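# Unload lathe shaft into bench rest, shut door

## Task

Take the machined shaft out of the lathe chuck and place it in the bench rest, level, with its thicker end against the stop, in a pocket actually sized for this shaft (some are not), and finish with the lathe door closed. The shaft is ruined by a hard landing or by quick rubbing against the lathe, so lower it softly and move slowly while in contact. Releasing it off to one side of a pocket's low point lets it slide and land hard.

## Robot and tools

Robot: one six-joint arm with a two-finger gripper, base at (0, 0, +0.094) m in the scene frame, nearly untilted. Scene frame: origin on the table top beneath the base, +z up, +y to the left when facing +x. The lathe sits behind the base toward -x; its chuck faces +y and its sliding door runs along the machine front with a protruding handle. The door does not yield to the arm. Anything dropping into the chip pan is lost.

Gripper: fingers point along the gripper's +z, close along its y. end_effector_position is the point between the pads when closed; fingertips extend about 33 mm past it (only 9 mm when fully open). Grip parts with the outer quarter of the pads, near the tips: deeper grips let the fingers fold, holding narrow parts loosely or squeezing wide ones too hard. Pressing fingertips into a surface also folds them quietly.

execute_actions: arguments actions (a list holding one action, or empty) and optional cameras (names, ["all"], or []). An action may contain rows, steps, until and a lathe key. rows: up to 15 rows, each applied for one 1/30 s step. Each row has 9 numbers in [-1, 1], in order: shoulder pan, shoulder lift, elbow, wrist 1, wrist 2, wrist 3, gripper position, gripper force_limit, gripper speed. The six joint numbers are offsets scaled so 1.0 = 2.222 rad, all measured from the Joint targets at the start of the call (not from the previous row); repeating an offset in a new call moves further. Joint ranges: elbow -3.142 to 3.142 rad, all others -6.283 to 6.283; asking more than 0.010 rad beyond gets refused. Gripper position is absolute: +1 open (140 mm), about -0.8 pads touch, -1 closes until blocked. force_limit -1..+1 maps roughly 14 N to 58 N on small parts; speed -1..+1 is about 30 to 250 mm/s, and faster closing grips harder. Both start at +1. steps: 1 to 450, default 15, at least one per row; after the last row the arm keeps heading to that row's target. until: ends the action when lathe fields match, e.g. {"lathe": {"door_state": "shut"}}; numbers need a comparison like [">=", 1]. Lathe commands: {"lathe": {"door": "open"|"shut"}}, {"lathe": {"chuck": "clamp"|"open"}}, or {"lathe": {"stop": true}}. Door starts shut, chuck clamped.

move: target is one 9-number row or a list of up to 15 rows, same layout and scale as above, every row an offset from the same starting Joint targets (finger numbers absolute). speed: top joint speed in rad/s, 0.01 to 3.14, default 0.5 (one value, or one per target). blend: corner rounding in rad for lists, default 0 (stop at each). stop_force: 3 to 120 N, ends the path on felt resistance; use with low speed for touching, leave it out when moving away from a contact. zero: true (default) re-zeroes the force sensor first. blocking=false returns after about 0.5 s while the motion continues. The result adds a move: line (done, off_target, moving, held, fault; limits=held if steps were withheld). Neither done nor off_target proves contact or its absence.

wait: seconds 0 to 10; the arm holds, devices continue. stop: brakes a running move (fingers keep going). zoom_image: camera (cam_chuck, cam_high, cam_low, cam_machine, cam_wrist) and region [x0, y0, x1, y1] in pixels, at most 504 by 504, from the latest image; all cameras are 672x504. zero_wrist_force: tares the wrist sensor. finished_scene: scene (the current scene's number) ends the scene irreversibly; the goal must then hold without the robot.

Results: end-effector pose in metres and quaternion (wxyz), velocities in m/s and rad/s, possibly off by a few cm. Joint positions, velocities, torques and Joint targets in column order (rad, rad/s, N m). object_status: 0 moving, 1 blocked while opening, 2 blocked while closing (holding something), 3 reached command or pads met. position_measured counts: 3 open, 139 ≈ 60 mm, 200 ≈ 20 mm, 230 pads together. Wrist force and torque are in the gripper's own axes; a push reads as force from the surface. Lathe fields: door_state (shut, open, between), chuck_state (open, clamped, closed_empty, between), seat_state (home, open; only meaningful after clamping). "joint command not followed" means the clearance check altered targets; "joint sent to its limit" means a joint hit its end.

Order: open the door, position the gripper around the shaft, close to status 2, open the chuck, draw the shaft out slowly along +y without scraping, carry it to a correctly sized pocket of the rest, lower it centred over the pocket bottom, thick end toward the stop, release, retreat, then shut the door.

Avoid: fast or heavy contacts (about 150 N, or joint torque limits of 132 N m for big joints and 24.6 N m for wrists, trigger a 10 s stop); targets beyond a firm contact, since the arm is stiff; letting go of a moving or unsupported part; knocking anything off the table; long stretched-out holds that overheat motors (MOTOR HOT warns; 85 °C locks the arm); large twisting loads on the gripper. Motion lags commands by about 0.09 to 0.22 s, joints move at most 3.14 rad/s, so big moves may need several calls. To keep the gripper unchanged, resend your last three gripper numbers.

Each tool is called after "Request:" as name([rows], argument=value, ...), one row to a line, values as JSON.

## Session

Request:
execute_actions(actions=[])

Request:
zoom_image(camera="cam_low", region=[400, 200, 672, 400])

Request:
zoom_image(camera="cam_machine", region=[180, 40, 470, 360])

Request:
zoom_image(camera="cam_high", region=[280, 200, 460, 400])

Scene clock: 0.00 s.
end_effector_position=(+0.3064, -0.0051, +0.3008) position_measured=3 object_status=3 end_effector_quat_wxyz=(-0.002, -0.008, +1.000, +0.001)
Joint positions: [-0.44 -2.106 2.13 -1.595 -1.571 -0.482]
Joint velocities: within noise
Joint torques (N m): no reading
Wrist force (N): no reading
Wrist torque (N m): no reading
Wrist force, peak (N): no reading
Joint targets: [-0.440 -2.106 2.130 -1.595 -1.571 -0.482]
Tool commands: gripper/position=+1.0 gripper/force_limit=+1.0 gripper/speed=+1.0
lathe: door_state=shut chuck_state=clamped seat_state=home

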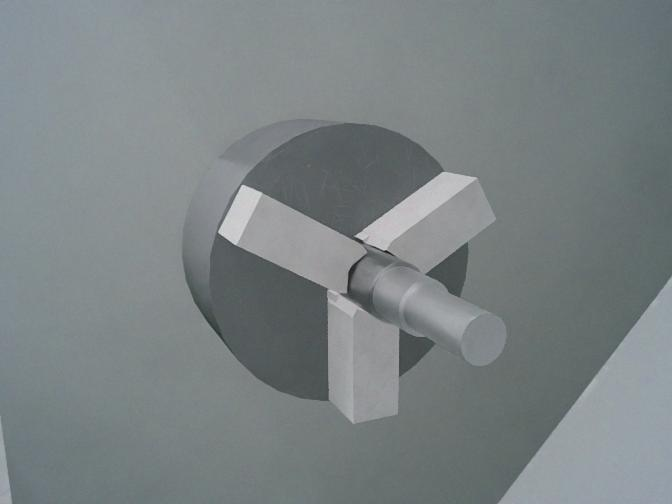

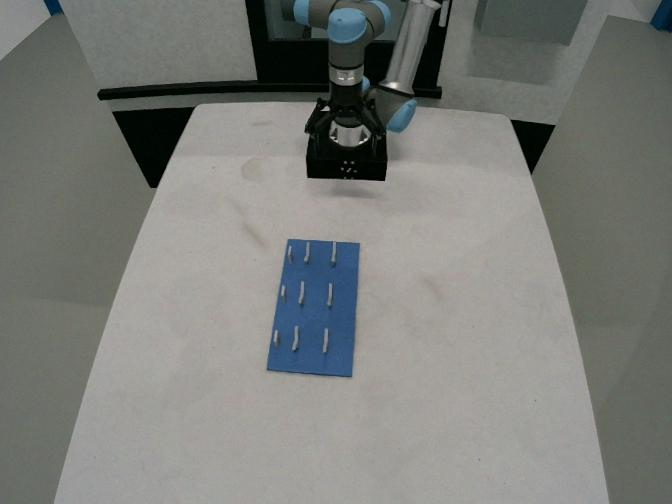

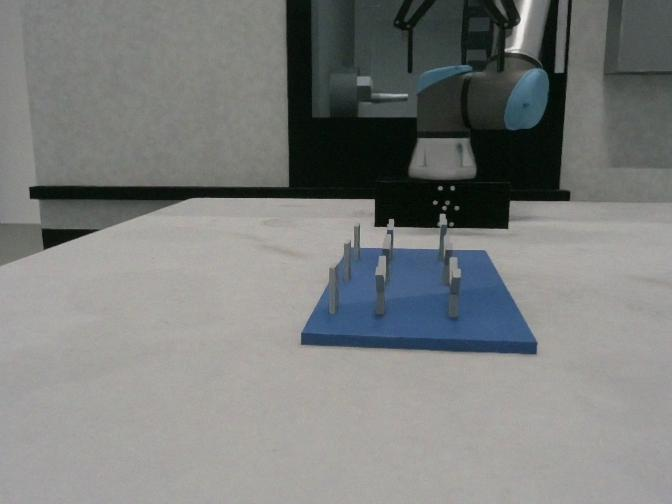

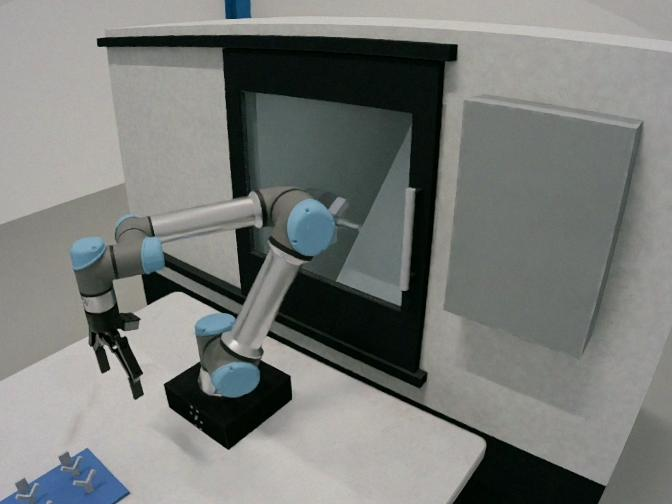

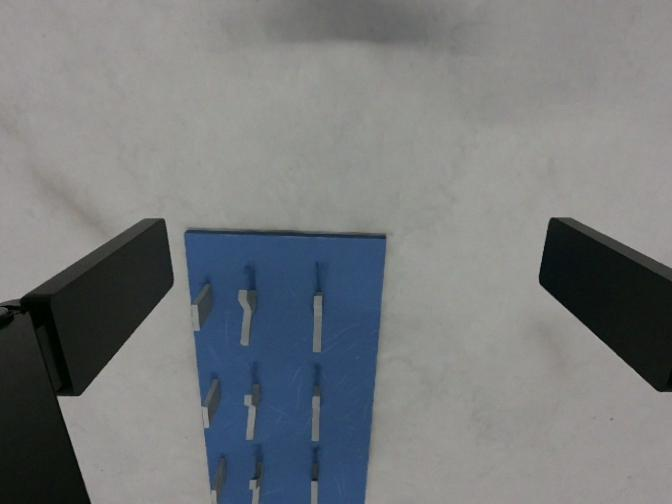

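Scaled by 1.853 from the camera's 672x504 image, which has a finer 960x720 frame.

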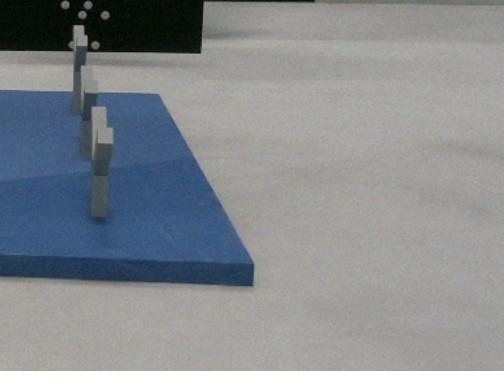

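Scaled by 1.575 from the camera's 672x504 image, which has a finer 960x720 frame.

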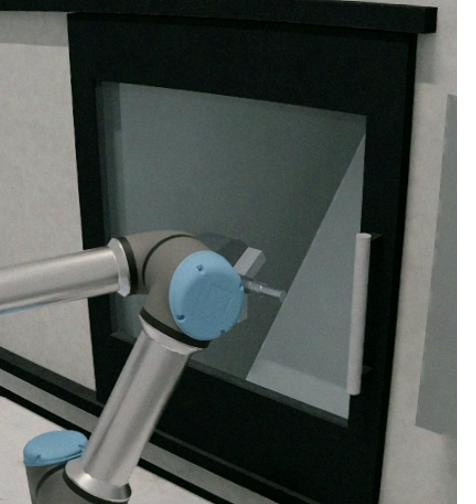

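Scaled by 2.520 from the camera's 672x504 image, which has a finer 960x720 frame.

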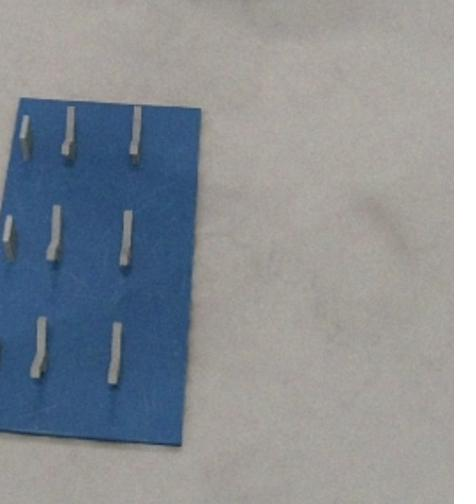

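Request:
move(target=[0.04401,0.23352,-0.22189,-0.01154,0,0.05122,1,1,1], speed=0.8, cameras=["cam_wrist","cam_low"])

Request:
zoom_image(camera="cam_low", region=[300, 210, 480, 335])

Request:
zoom_image(camera="cam_wrist", region=[220, 40, 460, 220])

Request:
zoom_image(camera="cam_wrist", region=[220, 210, 460, 400])

Scene clock: 1.77 s.
end_effector_position=(+0.5009, -0.0507, +0.3492) position_measured=3 object_status=3 end_effector_quat_wxyz=(-0.002, +0.000, +1.000, +0.001)
Joint positions: [-0.342 -1.587 1.637 -1.621 -1.571 -0.368]
Joint torques (N m): [-13.46 -19.31 -32.57 -0.72 0.06 -1.35]
Wrist force (N): [0.3 -0.2 0.3]
Wrist torque (N m): [-0.04 -0.03 0.08]
Wrist force, peak (N): [3.5 1.0 1.5]
Joint targets: [-0.342 -1.587 1.637 -1.621 -1.571 -0.368]
lathe: door_state=shut chuck_state=clamped seat_state=home
move: done
Images, in order (width x height): cam_low 672x504, cam_wrist 672x504.

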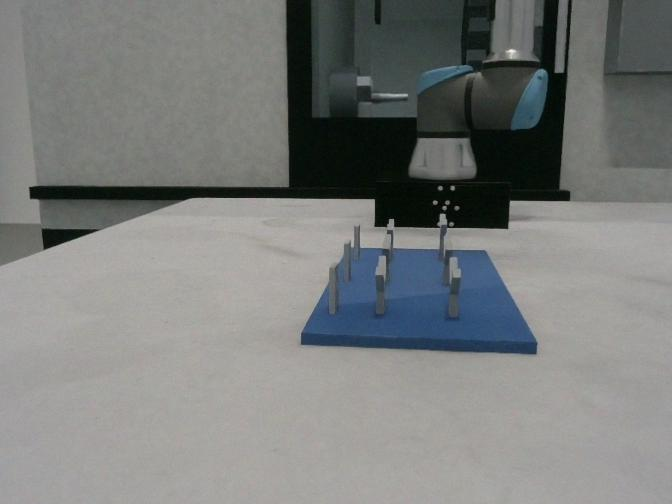

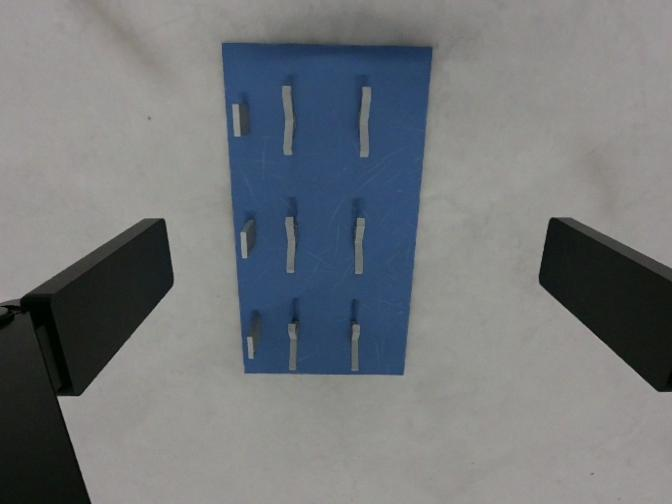

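Scaled by 2.800 from the camera's 672x504 image, which has a finer 960x720 frame.

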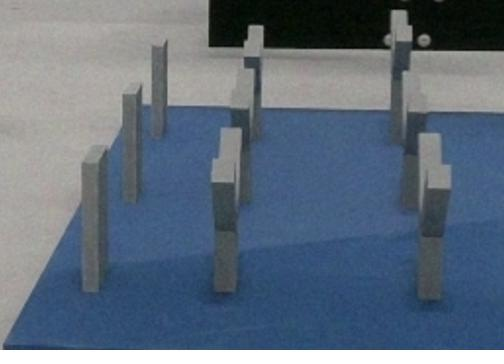

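Scaled by 2.100 from the camera's 672x504 image, which has a finer 960x720 frame.

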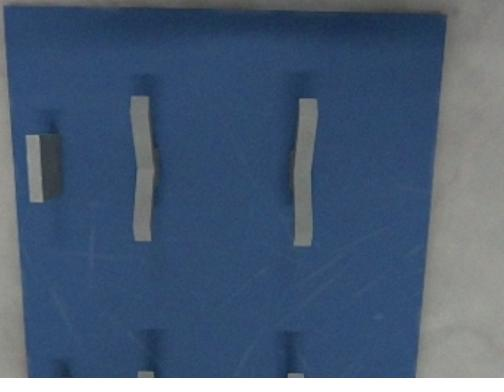

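Scaled by 2.100 from the camera's 672x504 image, which has a finer 960x720 frame.

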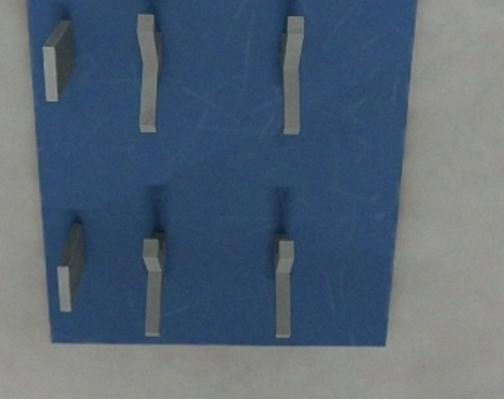

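Request:
zoom_image(camera="cam_low", region=[360, 205, 480, 325])

Request:
zoom_image(camera="cam_low", region=[375, 205, 465, 295])

Request:
zoom_image(camera="cam_low", region=[340, 60, 430, 130])

Scaled by 4.200 from the camera's 672x504 image, which has a finer 960x720 frame.

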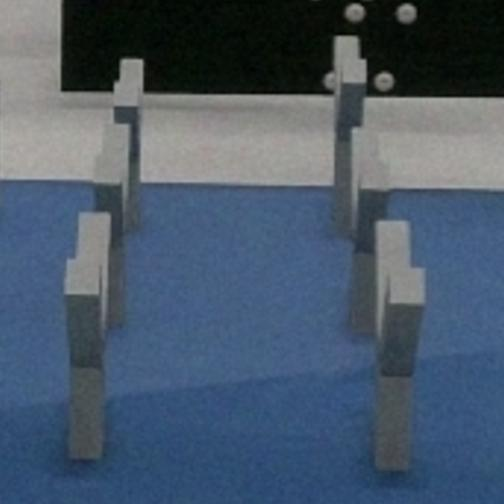

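Scaled by 5.600 from the camera's 672x504 image, which has a finer 960x720 frame.

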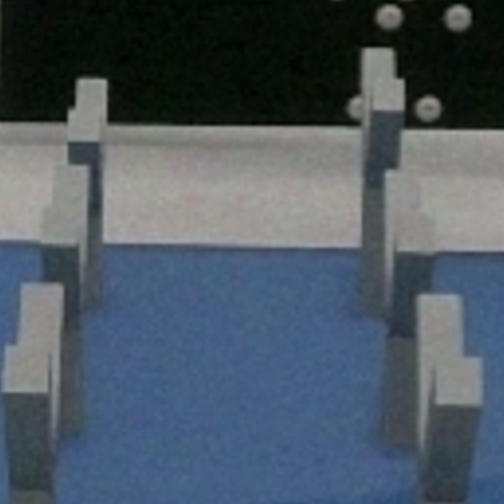

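Scaled by 5.600 from the camera's 672x504 image, which has a finer 960x720 frame.

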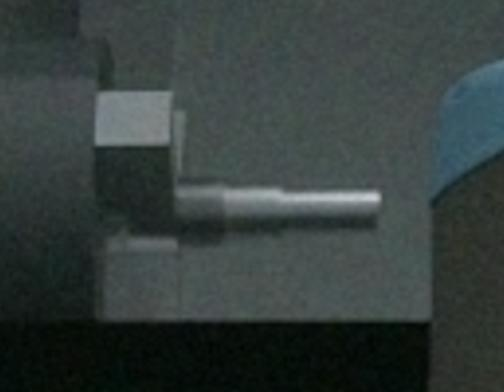

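Request:
execute_actions([
  {"lathe":{"door":"open"},"steps":1},
])

Request:
move(target=[0.82538,-0.38839,0.40864,-0.37354,0,0.16562,1,1,1], speed=0.9)

Scene clock: 4.63 s.
end_effector_position=(+0.5009, -0.0508, +0.3492) position_measured=3 object_status=3 end_effector_quat_wxyz=(-0.002, +0.000, +1.000, +0.001)
Joint positions: [-0.342 -1.587 1.637 -1.621 -1.571 -0.368]
Joint torques (N m): [-12.32 -17 -36.13 -0.9 0.08 0.46]
Wrist force (N): [0.4 -0.2 0.0]
Wrist torque (N m): [-0.04 -0.06 0.08]
Wrist force, peak (N): [0.7 -0.3 0.1]
Joint targets: [-0.342 -1.587 1.637 -1.621 -1.571 -0.368]
Tool commands: gripper/position=+1.0 gripper/force_limit=+1.0 gripper/speed=+1.0
lathe: door_state=between chuck_state=clamped seat_state=home

Scene clock: 7.23 s.
end_effector_position=(-0.0942, +0.3651, +0.3423) position_measured=3 object_status=3 end_effector_quat_wxyz=(+0.284, -0.617, +0.687, +0.258)
Joint positions: [1.491 -2.45 2.545 -2.45 -1.571 0]
Joint torques (N m): [11.4 5.08 -29.01 -3.77 0.11 -1.24]
Wrist force (N): [-1.2 0.4 0.1]
Wrist torque (N m): [0.00 0.04 0.07]
Wrist force, peak (N): [-1.2 -4.5 0.0]
Joint targets: [1.492 -2.450 2.545 -2.451 -1.571 0.000]
lathe: door_state=open chuck_state=clamped seat_state=home
move: done

Request:
move([
  [0.75473,0,0,0,0,0,1,1,1],
  [0.77903,0.35869,-0.11071,-0.42484,-0.0243,-0.35329,1,1,1],
  [0.80333,0.71692,-0.12961,-0.94104,-0.04905,-0.70657,1,1,1],
], speed=0.8, blend=[0.2,0.2,0], cameras=["cam_wrist","cam_chuck"])

Request:
zoom_image(camera="cam_wrist", region=[236, 10, 436, 260])

Scene clock: 12.73 s.
end_effector_position=(-0.6388, -0.1702, +0.2938) position_measured=3 object_status=3 end_effector_quat_wxyz=(+0.501, -0.499, -0.499, +0.501)
Joint positions: [3.277 -0.857 2.257 -4.541 -1.68 -1.57]
Joint torques (N m): [-10.17 -30.71 0.57 -4.41 1.37 -1.1]
Wrist force (N): [-1.1 0.9 -0.1]
Wrist torque (N m): [0.54 0.34 -0.23]
Wrist force, peak (N): [-2.5 -1.6 0.6]
Joint targets: [3.277 -0.857 2.257 -4.542 -1.680 -1.570]
lathe: door_state=open chuck_state=clamped seat_state=home
move: done
Images, in order (width x height): cam_chuck 672x504, cam_wrist 672x504.

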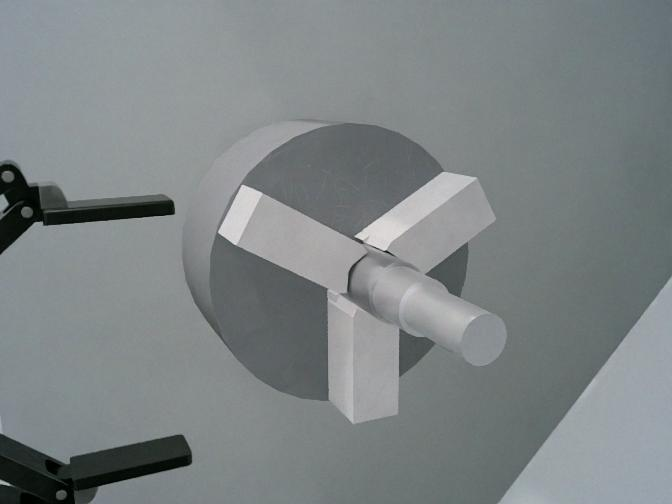

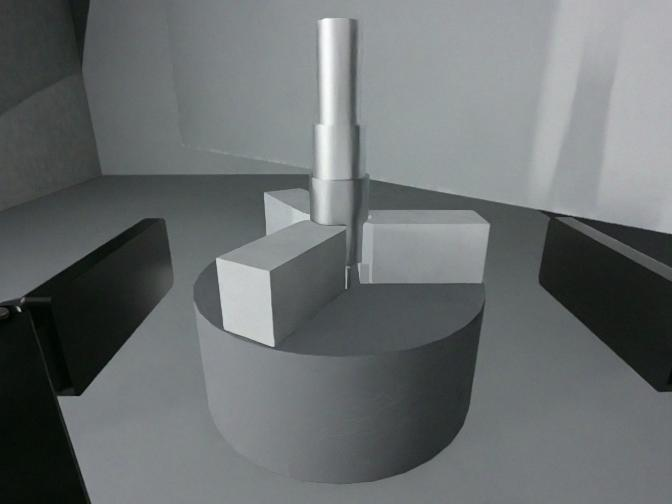

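Scaled by 2.016 from the camera's 672x504 image, which has a finer 960x720 frame.

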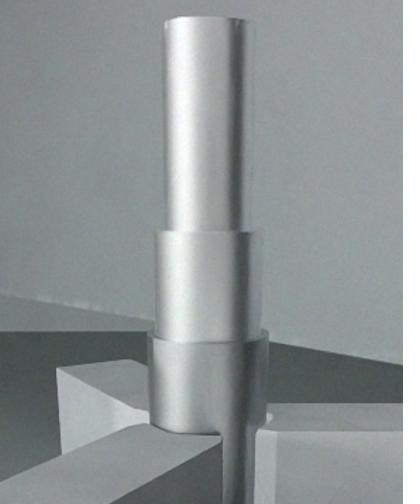

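Request:
move([
  [-0.03065,0.02277,-0.09923,0.07664,0.03056,-0.00045,1,1,1],
  [-0.02939,0.03186,-0.13668,0.105,0.0293,-0.00045,1,1,1],
], speed=[0.25,0.12], blend=[0.02,0], cameras=["cam_wrist","cam_chuck"])

Request:
zoom_image(camera="cam_wrist", region=[246, 0, 466, 220])

Request:
zoom_image(camera="cam_wrist", region=[246, 180, 466, 400])

Scene clock: 15.93 s.
end_effector_position=(-0.7586, -0.1530, +0.2994) position_measured=3 object_status=3 end_effector_quat_wxyz=(+0.502, -0.499, -0.499, +0.500)
Joint positions: [3.211 -0.786 1.953 -4.308 -1.615 -1.571]
Joint torques (N m): [7.6 -52.7 2.24 -5.02 -0.96 -1.06]
Wrist force (N): [-0.8 1.0 0.0]
Wrist torque (N m): [0.56 0.26 -0.04]
Wrist force, peak (N): [-1.2 0.8 -1.8]
Joint targets: [3.211 -0.786 1.953 -4.308 -1.615 -1.571]
lathe: door_state=open chuck_state=clamped seat_state=home
move: done
Images, in order (width x height): cam_chuck 672x504, cam_wrist 672x504.

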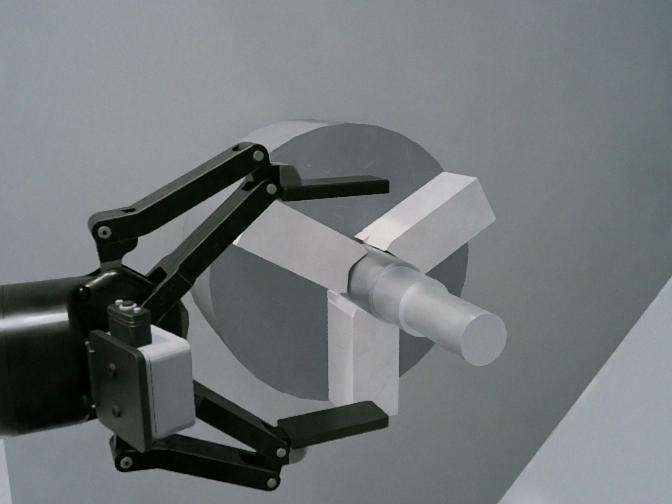

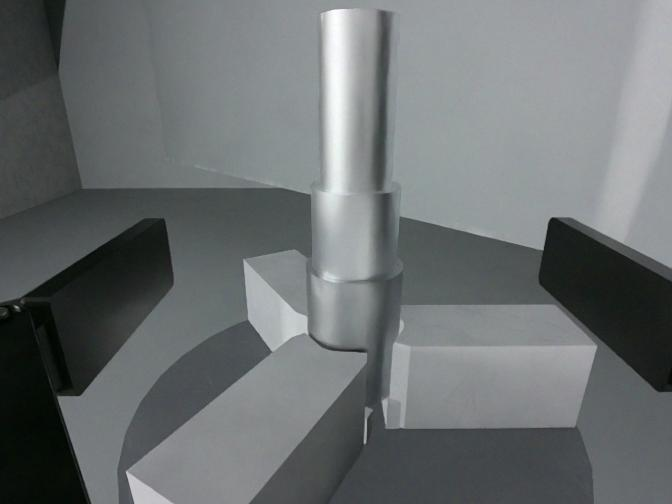

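Scaled by 2.291 from the camera's 672x504 image, which has a finer 960x720 frame.

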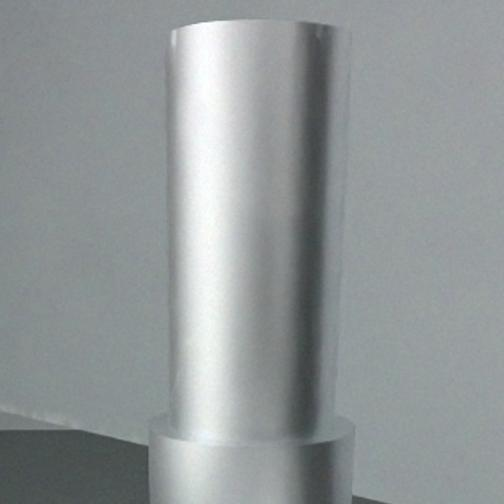

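Scaled by 2.291 from the camera's 672x504 image, which has a finer 960x720 frame.

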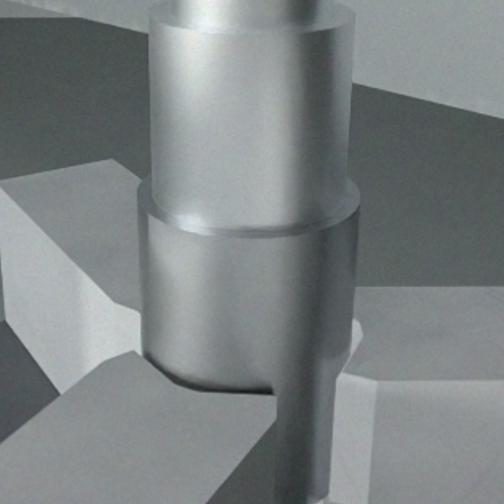

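Request:
zero_wrist_force()

Request:
execute_actions([
  {"rows":[[0,0,0,0,0,0,-1,-1,-1]],"steps":150},
])

Wrist force sensor zeroed.

Scene clock: 21.80 s.
end_effector_position=(-0.7585, -0.1530, +0.2995) position_measured=176 object_status=2 end_effector_quat_wxyz=(+0.502, -0.499, -0.499, +0.500)
Joint positions: [3.211 -0.786 1.953 -4.308 -1.615 -1.571]
Joint torques (N m): [13.54 -41.69 -14.44 0.03 3.43 0.41]
Wrist force (N, zeroed by zero_wrist_force): [10.8 0.4 -9.0]
Wrist torque (N m, zeroed by zero_wrist_force): [-0.20 -0.15 0.17]
Wrist force, peak (N, zeroed by zero_wrist_force): [11.0 0.5 -9.0]
Joint targets: [3.211 -0.786 1.953 -4.308 -1.615 -1.571]
lathe: door_state=open chuck_state=clamped seat_state=home

Request:
wait(seconds=0.1, cameras=["cam_wrist"])

Request:
zoom_image(camera="cam_wrist", region=[246, 170, 466, 350])

Scene clock: 22.33 s.
end_effector_position=(-0.7585, -0.1530, +0.2995) position_measured=176 object_status=2 end_effector_quat_wxyz=(+0.502, -0.499, -0.499, +0.500)
Joint positions: [3.211 -0.786 1.953 -4.308 -1.615 -1.571]
Joint torques (N m): [14.72 -41.52 -19.52 -0.01 4.1 0.49]
Wrist force (N, zeroed by zero_wrist_force): [10.8 0.5 -8.8]
Wrist torque (N m, zeroed by zero_wrist_force): [-0.17 -0.13 0.17]
Wrist force, peak (N, zeroed by zero_wrist_force): [11.0 0.5 -9.0]
Joint targets: [3.211 -0.786 1.953 -4.308 -1.615 -1.571]
Tool commands: gripper/position=-1.0 gripper/force_limit=-1.0 gripper/speed=-1.0
lathe: door_state=open chuck_state=clamped seat_state=home
wait: 0.10 s; at rest from the start
Images, in order (width x height): cam_wrist 672x504.

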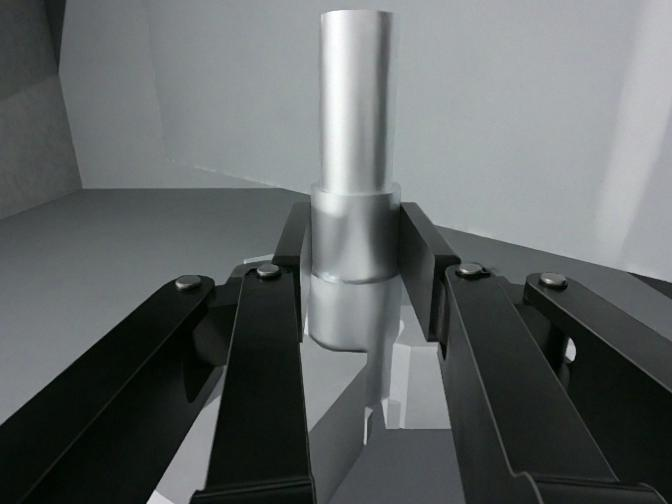

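Scaled by 2.291 from the camera's 672x504 image, which has a finer 960x720 frame.

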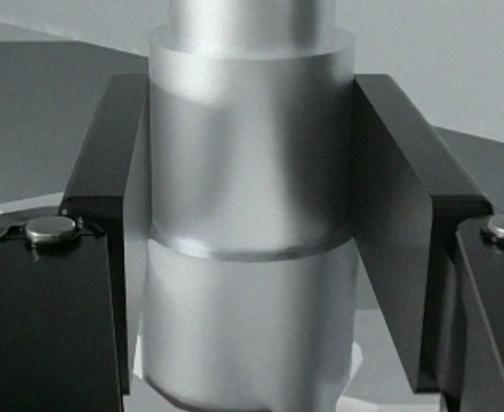

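Request:
execute_actions([
  {"rows":[[0,0,0,0,0,0,-0.1,-1,-1]],"steps":35},
])

Request:
move(target=[-0.003493,-0.0005,0.00149,-0.00099,0.003493,0,-0.1,-1,-1], speed=0.02)

Request:
execute_actions([
  {"rows":[[0,0,0,0,0,0,-1,-1,-1]],"steps":60},
])

Scene clock: 24.20 s.
end_effector_position=(-0.7585, -0.1531, +0.2995) position_measured=141 object_status=3 end_effector_quat_wxyz=(+0.502, -0.499, -0.499, +0.500)
Joint positions: [3.211 -0.786 1.953 -4.308 -1.615 -1.571]
Joint torques (N m): [-9.93 -41.47 -21.44 -4.7 -1.48 0.64]
Wrist force (N, zeroed by zero_wrist_force): [-0.8 -0.4 0.1]
Wrist torque (N m, zeroed by zero_wrist_force): [-0.14 0.16 0.00]
Wrist force, peak (N, zeroed by zero_wrist_force): [11.1 0.4 -9.0]
Joint targets: [3.211 -0.786 1.953 -4.308 -1.615 -1.571]
lathe: door_state=open chuck_state=clamped seat_state=home

Scene clock: 24.90 s.
end_effector_position=(-0.7586, -0.1494, +0.2995) position_measured=141 object_status=3 end_effector_quat_wxyz=(+0.502, -0.499, -0.499, +0.500)
Joint positions: [3.203 -0.787 1.957 -4.311 -1.607 -1.571]
Joint torques (N m): [-2.01 -51.18 -1.23 -4.16 0.17 0.53]
Wrist force (N, zeroed by zero_wrist_force): [-0.8 -0.4 0.3]
Wrist torque (N m, zeroed by zero_wrist_force): [-0.13 0.17 0.00]
Wrist force, peak (N, zeroed by zero_wrist_force): [-0.8 -0.7 0.5]
Joint targets: [3.204 -0.787 1.957 -4.310 -1.607 -1.571]
lathe: door_state=open chuck_state=clamped seat_state=home
move: done

Scene clock: 27.10 s.
end_effector_position=(-0.7586, -0.1495, +0.2995) position_measured=176 object_status=2 end_effector_quat_wxyz=(+0.502, -0.499, -0.499, +0.500)
Joint positions: [3.204 -0.787 1.957 -4.31 -1.607 -1.571]
Joint torques (N m): [10.72 -42.54 -23.38 0.31 1.24 0.42]
Wrist force (N, zeroed by zero_wrist_force): [0.3 -0.9 -7.6]
Wrist torque (N m, zeroed by zero_wrist_force): [-0.13 0.12 0.07]
Wrist force, peak (N, zeroed by zero_wrist_force): [-0.1 -1.1 -8.1]
Joint targets: [3.204 -0.787 1.957 -4.310 -1.607 -1.571]
lathe: door_state=open chuck_state=clamped seat_state=home

Request:
execute_actions([
  {"rows":[[0,0,0,0,0,0,-0.1,1,-1]],"steps":35},
])

Request:
execute_actions([
  {"rows":[[0,0,0,0,0,0,-1,1,0.1]],"steps":50},
], cameras=["cam_wrist"])

Scene clock: 28.97 s.
end_effector_position=(-0.7586, -0.1495, +0.2995) position_measured=141 object_status=3 end_effector_quat_wxyz=(+0.502, -0.499, -0.499, +0.500)
Joint positions: [3.204 -0.787 1.957 -4.31 -1.607 -1.571]
Joint torques (N m): [9.38 -41.88 -20.39 -4.69 1.31 0.41]
Wrist force (N, zeroed by zero_wrist_force): [-0.8 -0.3 0.1]
Wrist torque (N m, zeroed by zero_wrist_force): [-0.12 0.16 0.00]
Wrist force, peak (N, zeroed by zero_wrist_force): [0.4 -1.1 -7.8]
Joint targets: [3.204 -0.787 1.957 -4.310 -1.607 -1.571]
lathe: door_state=open chuck_state=clamped seat_state=home

Scene clock: 30.83 s.
end_effector_position=(-0.7586, -0.1495, +0.2995) position_measured=180 object_status=2 end_effector_quat_wxyz=(+0.502, -0.499, -0.499, +0.500)
Joint positions: [3.204 -0.787 1.957 -4.31 -1.607 -1.571]
Joint torques (N m): [-11.24 -42.49 -15.43 3.12 1.31 0.58]
Wrist force (N, zeroed by zero_wrist_force): [4.8 3.2 -46.4]
Wrist torque (N m, zeroed by zero_wrist_force): [-0.30 0.03 0.12]
Wrist force, peak (N, zeroed by zero_wrist_force): [4.9 3.3 -46.5]
Joint targets: [3.204 -0.787 1.957 -4.310 -1.607 -1.571]
lathe: door_state=open chuck_state=clamped seat_state=home
Images, in order (width x height): cam_wrist 672x504.

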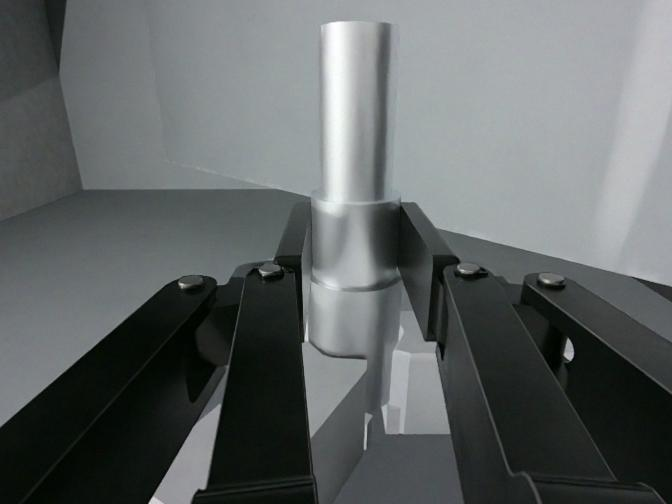

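Request:
execute_actions([
  {"rows":[[0,-0.00009,0.000265,-0.000175,0,0,-1,1,0.1]],"steps":20},
])

Scene clock: 31.87 s.
end_effector_position=(-0.7584, -0.1495, +0.2995) position_measured=180 object_status=2 end_effector_quat_wxyz=(+0.502, -0.499, -0.499, +0.500)
Joint positions: [3.204 -0.788 1.957 -4.311 -1.607 -1.571]
Joint torques (N m): [-11.42 -51.42 2.9 -3.78 1.23 0.41]
Wrist force (N, zeroed by zero_wrist_force): [0.9 -2.2 0.4]
Wrist torque (N m, zeroed by zero_wrist_force): [-0.07 0.13 0.11]
Wrist force, peak (N, zeroed by zero_wrist_force): [4.6 3.6 -46.3]
Joint targets: [3.204 -0.788 1.957 -4.311 -1.607 -1.571]
lathe: door_state=open chuck_state=clamped seat_state=home

Request:
execute_actions([
  {"lathe":{"chuck":"open"},"steps":150,"until":{"lathe":{"chuck_state":"open"}}},
])

Request:
move([
  [-0.01139,-0.001607,0.004795,-0.003188,0.01139,0,-1,1,0.1],
  [-0.026489,-0.003522,0.010545,-0.007023,0.026489,0,-1,1,0.1],
  [-0.041712,-0.005209,0.01566,-0.010451,0.041712,0,-1,1,0.1],
  [-0.057063,-0.006667,0.020138,-0.013471,0.057063,0,-1,1,0.1],
], speed=0.03, blend=0.005, stop_force=20, cameras=["cam_wrist","cam_chuck"])

Scene clock: 33.70 s.
end_effector_position=(-0.7583, -0.1495, +0.2995) position_measured=180 object_status=2 end_effector_quat_wxyz=(+0.502, -0.499, -0.499, +0.500)
Joint positions: [3.204 -0.788 1.957 -4.311 -1.607 -1.571]
Joint torques (N m): [-8.14 -50.32 -10.13 -3.84 1.32 0.53]
Wrist force (N, zeroed by zero_wrist_force): [1.8 3.7 0.0]
Wrist torque (N m, zeroed by zero_wrist_force): [-0.22 0.11 0.00]
Wrist force, peak (N, zeroed by zero_wrist_force): [2.0 3.8 0.1]
Joint targets: [3.204 -0.788 1.957 -4.311 -1.607 -1.571]
Tool commands: gripper/position=-1.0 gripper/force_limit=+1.0 gripper/speed=+0.1
lathe: door_state=open chuck_state=open seat_state=home

Scene clock: 39.00 s.
end_effector_position=(-0.7583, -0.0930, +0.2996) position_measured=180 object_status=2 end_effector_quat_wxyz=(+0.502, -0.499, -0.499, +0.500)
Joint positions: [3.077 -0.803 2.002 -4.341 -1.48 -1.571]
Joint torques (N m): [11.24 -46.6 -21.66 -2.19 -1.58 0.5]
Wrist force (N, zeroed by zero_wrist_force): [-0.7 4.3 0.3]
Wrist torque (N m, zeroed by zero_wrist_force): [-0.13 0.12 -0.04]
Wrist force, peak (N, zeroed by zero_wrist_force): [-0.7 4.3 0.3]
Joint targets: [3.077 -0.802 2.002 -4.341 -1.480 -1.571]
lathe: door_state=open chuck_state=open seat_state=open
move: done
Images, in order (width x height): cam_chuck 672x504, cam_wrist 672x504.

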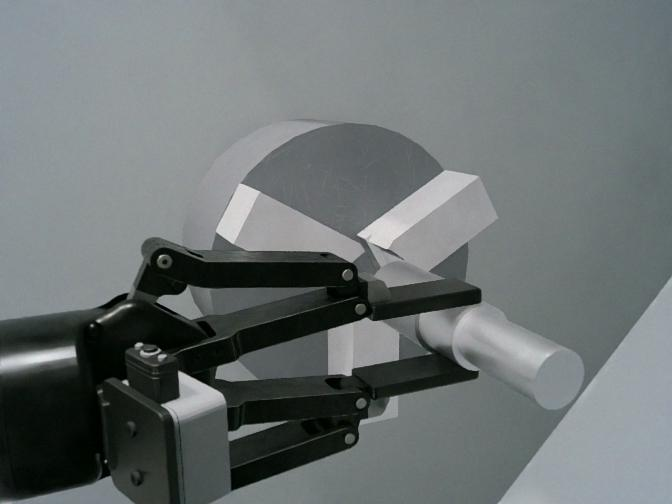

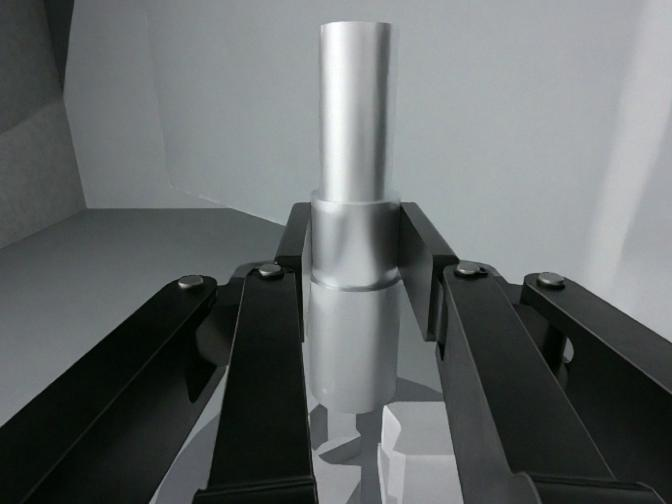

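Request:
move([
  [-0.02115,-0.13713,0.17646,-0.0396,0.02115,0,-1,1,0.1],
  [-0.03465,-0.44284,0.09856,0.60351,-0.009,0,-1,1,0.1],
], speed=[0.2,0.5], blend=[0.05,0])

Request:
move([
  [0,-0.04185,-0.27048,0.75968,-0.03195,0,-1,1,0.1],
  [-0.81008,-0.04185,-0.27048,0.75968,-0.03195,0.63006,-1,1,0.1],
], speed=[0.6,0.7], blend=[0.1,0])

Scene clock: 44.97 s.
end_effector_position=(-0.5960, -0.0566, +0.4240) position_measured=180 object_status=2 end_effector_quat_wxyz=(-0.346, +0.659, +0.579, -0.332)
Joint positions: [3 -1.786 2.221 -3 -1.5 -1.571]
Joint torques (N m): [-4.57 -18.4 -14.36 -3.41 1.88 0.6]
Wrist force (N, zeroed by zero_wrist_force): [-0.3 2.3 2.2]
Wrist torque (N m, zeroed by zero_wrist_force): [-0.44 0.08 0.03]
Wrist force, peak (N, zeroed by zero_wrist_force): [-1.1 5.0 1.9]
Joint targets: [3.000 -1.786 2.221 -3.000 -1.500 -1.571]
lathe: door_state=open chuck_state=open seat_state=open
move: done

Scene clock: 50.87 s.
end_effector_position=(+0.0140, +0.3734, +0.4522) position_measured=180 object_status=2 end_effector_quat_wxyz=(-0.001, -0.623, +0.782, +0.002)
Joint positions: [1.2 -1.879 1.62 -1.312 -1.571 -0.171]
Joint torques (N m): [-14 -11.75 -15.33 -1.52 1.38 1.48]
Wrist force (N, zeroed by zero_wrist_force): [-0.3 -1.4 4.5]
Wrist torque (N m, zeroed by zero_wrist_force): [-0.68 0.05 0.13]
Wrist force, peak (N, zeroed by zero_wrist_force): [-0.9 -5.0 4.0]
Joint targets: [1.200 -1.879 1.620 -1.312 -1.571 -0.171]
lathe: door_state=open chuck_state=open seat_state=open
move: done

Request:
execute_actions([
  {"lathe":{"door":"shut"},"steps":1},
])

Request:
move([
  [-0.72118,0.1048,0.08968,-0.19439,0,0.59824,-1,1,0.1],
  [-0.72118,0.16863,0.21297,-0.38151,0,0.59824,-1,1,0.1],
], speed=[0.7,0.15], blend=[0.03,0], cameras=["cam_wrist","cam_low","cam_high"])

Request:
zoom_image(camera="cam_low", region=[320, 150, 500, 285])

Request:
zoom_image(camera="cam_high", region=[270, 210, 380, 293])

Scene clock: 52.33 s.
end_effector_position=(+0.0140, +0.3734, +0.4522) position_measured=180 object_status=2 end_effector_quat_wxyz=(-0.001, -0.623, +0.782, +0.002)
Joint positions: [1.2 -1.879 1.62 -1.312 -1.571 -0.171]
Joint torques (N m): [-13.25 -17.63 -16.83 -1.86 -0.08 1.96]
Wrist force (N, zeroed by zero_wrist_force): [0.0 -1.2 4.4]
Wrist torque (N m, zeroed by zero_wrist_force): [-0.63 -0.03 0.11]
Wrist force, peak (N, zeroed by zero_wrist_force): [0.0 -1.5 4.5]
Joint targets: [1.200 -1.879 1.620 -1.312 -1.571 -0.171]
Tool commands: gripper/position=-1.0 gripper/force_limit=+1.0 gripper/speed=+0.1
lathe: door_state=between chuck_state=open seat_state=open

Scene clock: 57.83 s.
end_effector_position=(+0.4685, -0.0679, +0.1502) position_measured=180 object_status=2 end_effector_quat_wxyz=(-0.002, +0.713, +0.701, -0.001)
Joint positions: [-0.403 -1.505 2.093 -2.159 -1.571 1.158]
Joint torques (N m): [-12.36 -35.6 -34.58 -1.2 1.68 1.63]
Wrist force (N, zeroed by zero_wrist_force): [0.2 -1.4 3.8]
Wrist torque (N m, zeroed by zero_wrist_force): [-0.65 -0.09 0.06]
Wrist force, peak (N, zeroed by zero_wrist_force): [-5.7 -1.6 4.3]
Joint targets: [-0.403 -1.505 2.093 -2.160 -1.571 1.158]
lathe: door_state=shut chuck_state=open seat_state=open
move: done
Images, in order (width x height): cam_high 672x504, cam_low 672x504, cam_wrist 672x504.

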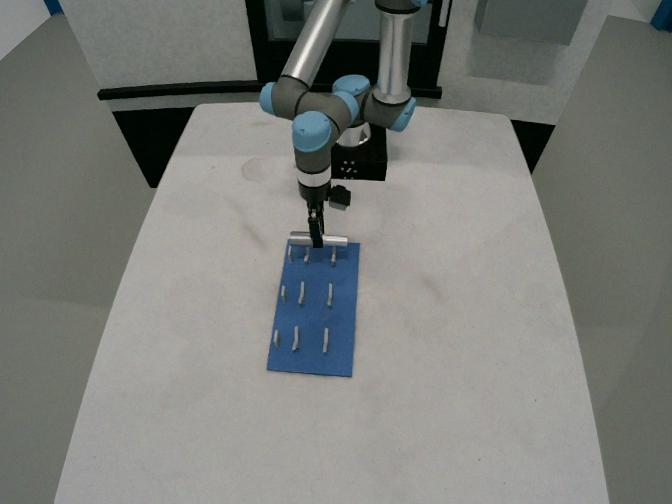

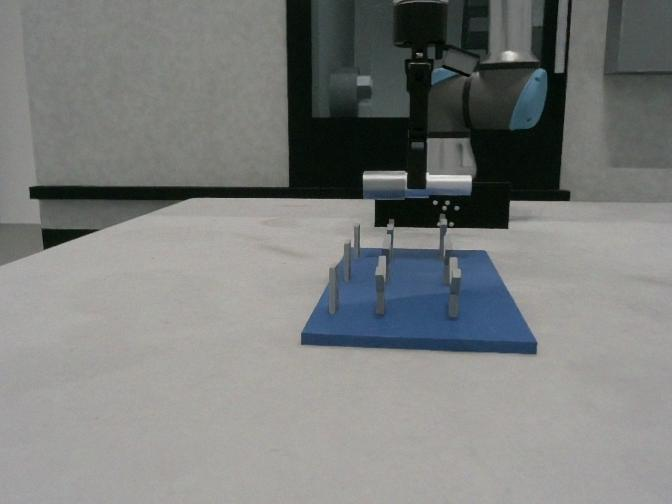

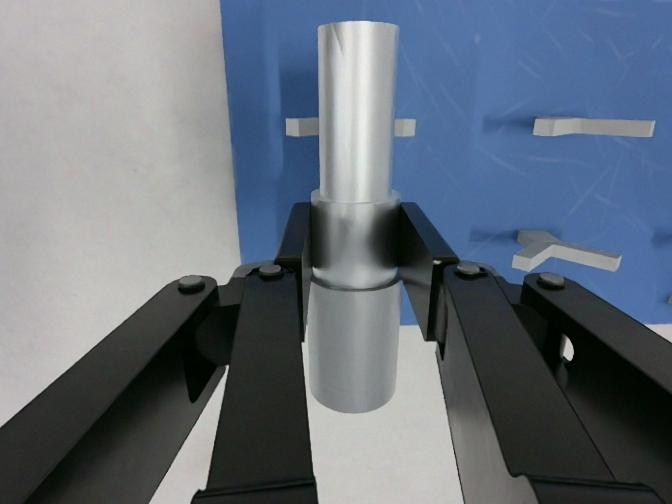

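Scaled by 2.800 from the camera's 672x504 image, which has a finer 960x720 frame.

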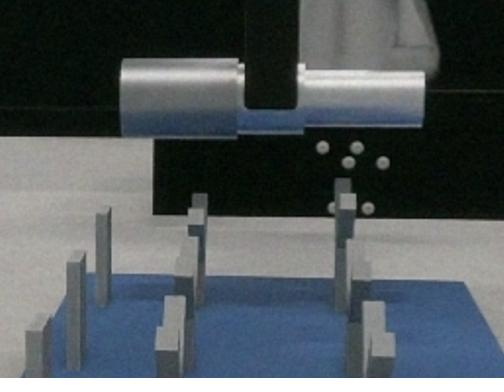

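Scaled by 4.582 from the camera's 672x504 image, which has a finer 960x720 frame.

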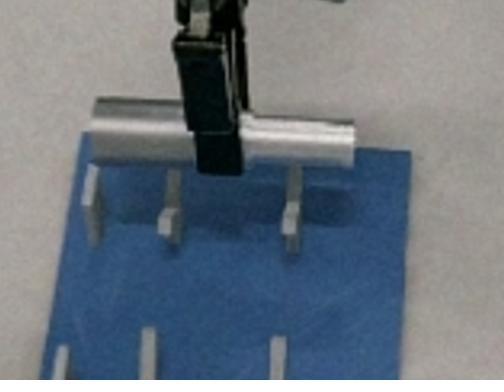

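Request:
move(target=[0,0.01806,0.01525,-0.03331,0,0,-1,1,0.1], speed=0.08, stop_force=12, cameras=["cam_wrist","cam_low","cam_high"])

Request:
zoom_image(camera="cam_low", region=[320, 150, 500, 285])

Request:
move(target=[0,0.0335,0.0208,-0.0543,0,0,-1,1,0.1], speed=0.02, stop_force=4, cameras=["cam_wrist","cam_low","cam_high"])

Request:
zoom_image(camera="cam_low", region=[320, 150, 500, 285])

Scene clock: 61.00 s.
end_effector_position=(+0.4685, -0.0679, +0.1253) position_measured=180 object_status=2 end_effector_quat_wxyz=(-0.002, +0.713, +0.701, -0.001)
Joint positions: [-0.403 -1.465 2.127 -2.234 -1.571 1.158]
Joint torques (N m): [-11.58 -35.53 -33.3 -1.54 1.44 1.65]
Wrist force (N, zeroed by zero_wrist_force): [0.0 -1.2 4.1]
Wrist torque (N m, zeroed by zero_wrist_force): [-0.60 -0.08 0.05]
Wrist force, peak (N, zeroed by zero_wrist_force): [0.0 -1.2 4.6]
Joint targets: [-0.403 -1.465 2.127 -2.234 -1.571 1.158]
lathe: door_state=shut chuck_state=open seat_state=open
move: done
Images, in order (width x height): cam_high 672x504, cam_low 672x504, cam_wrist 672x504.

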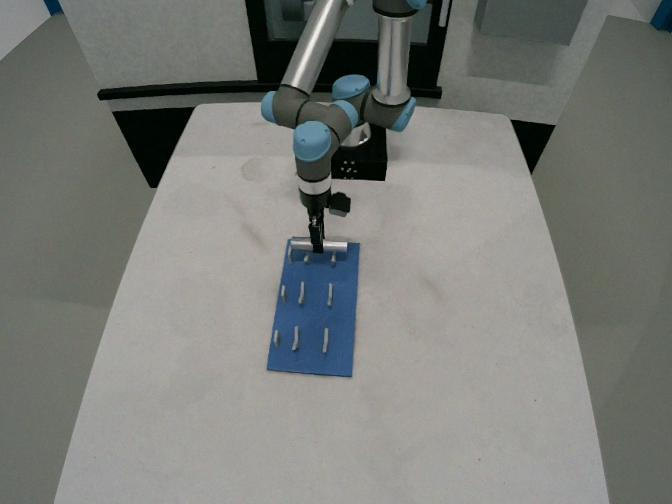

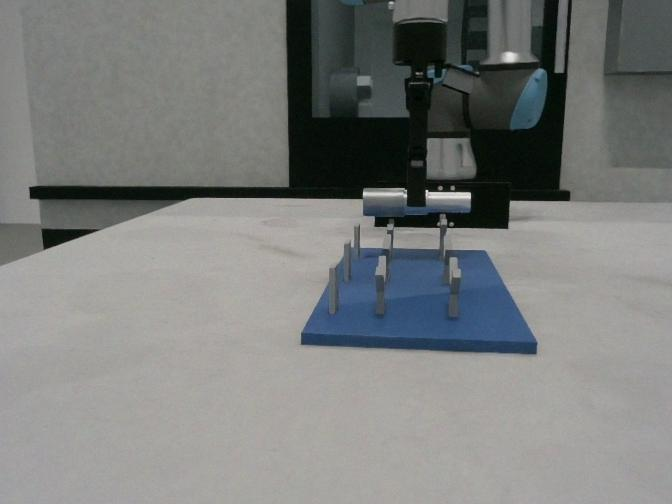

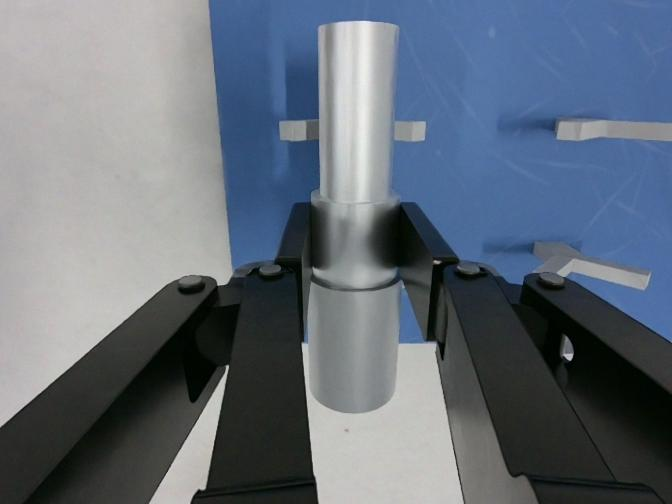

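Scaled by 2.800 from the camera's 672x504 image, which has a finer 960x720 frame.

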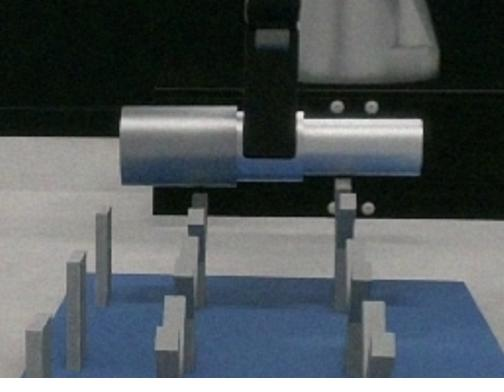

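Scene clock: 65.70 s.
end_effector_position=(+0.4689, -0.0681, +0.1017) position_measured=180 object_status=2 end_effector_quat_wxyz=(-0.002, +0.713, +0.701, -0.001)
Joint positions: [-0.403 -1.421 2.154 -2.304 -1.571 1.158]
Joint torques (N m): [-9.39 -37.26 -33.8 -3.49 1.25 1.56]
Wrist force (N, zeroed by zero_wrist_force): [-0.4 -5.3 2.9]
Wrist torque (N m, zeroed by zero_wrist_force): [-0.51 -0.17 0.23]
Wrist force, peak (N, zeroed by zero_wrist_force): [1.3 -7.1 -4.6]
Joint targets: [-0.403 -1.421 2.154 -2.304 -1.571 1.158]
lathe: door_state=shut chuck_state=open seat_state=open
move: contact; the wrist 1 is farthest, 0.050 rad from its target
Images, in order (width x height): cam_high 672x504, cam_low 672x504, cam_wrist 672x504.

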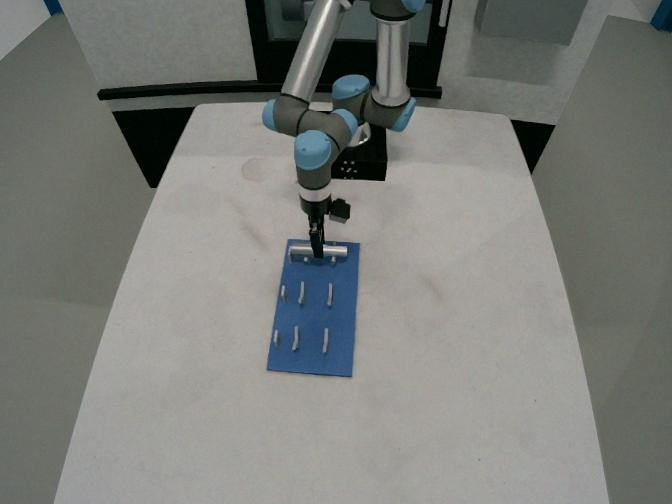

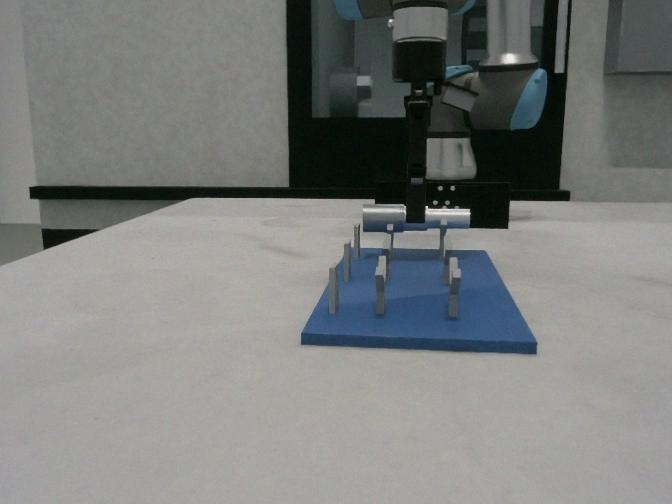

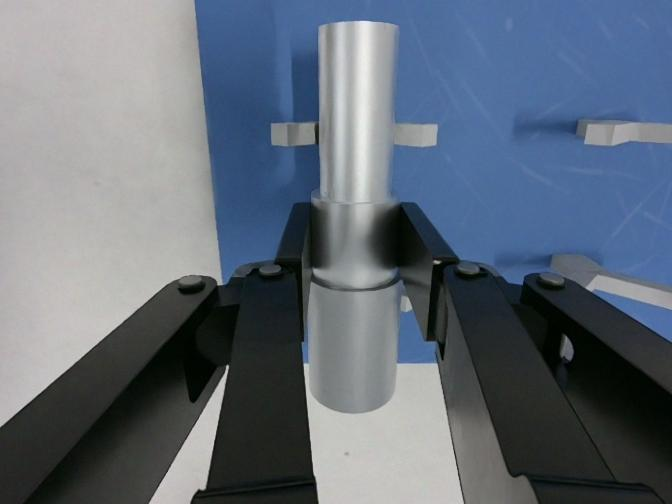

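Scaled by 2.800 from the camera's 672x504 image, which has a finer 960x720 frame.

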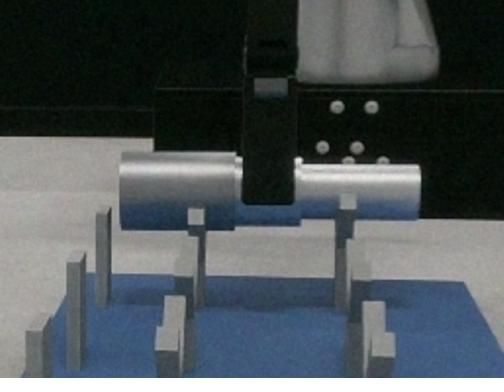

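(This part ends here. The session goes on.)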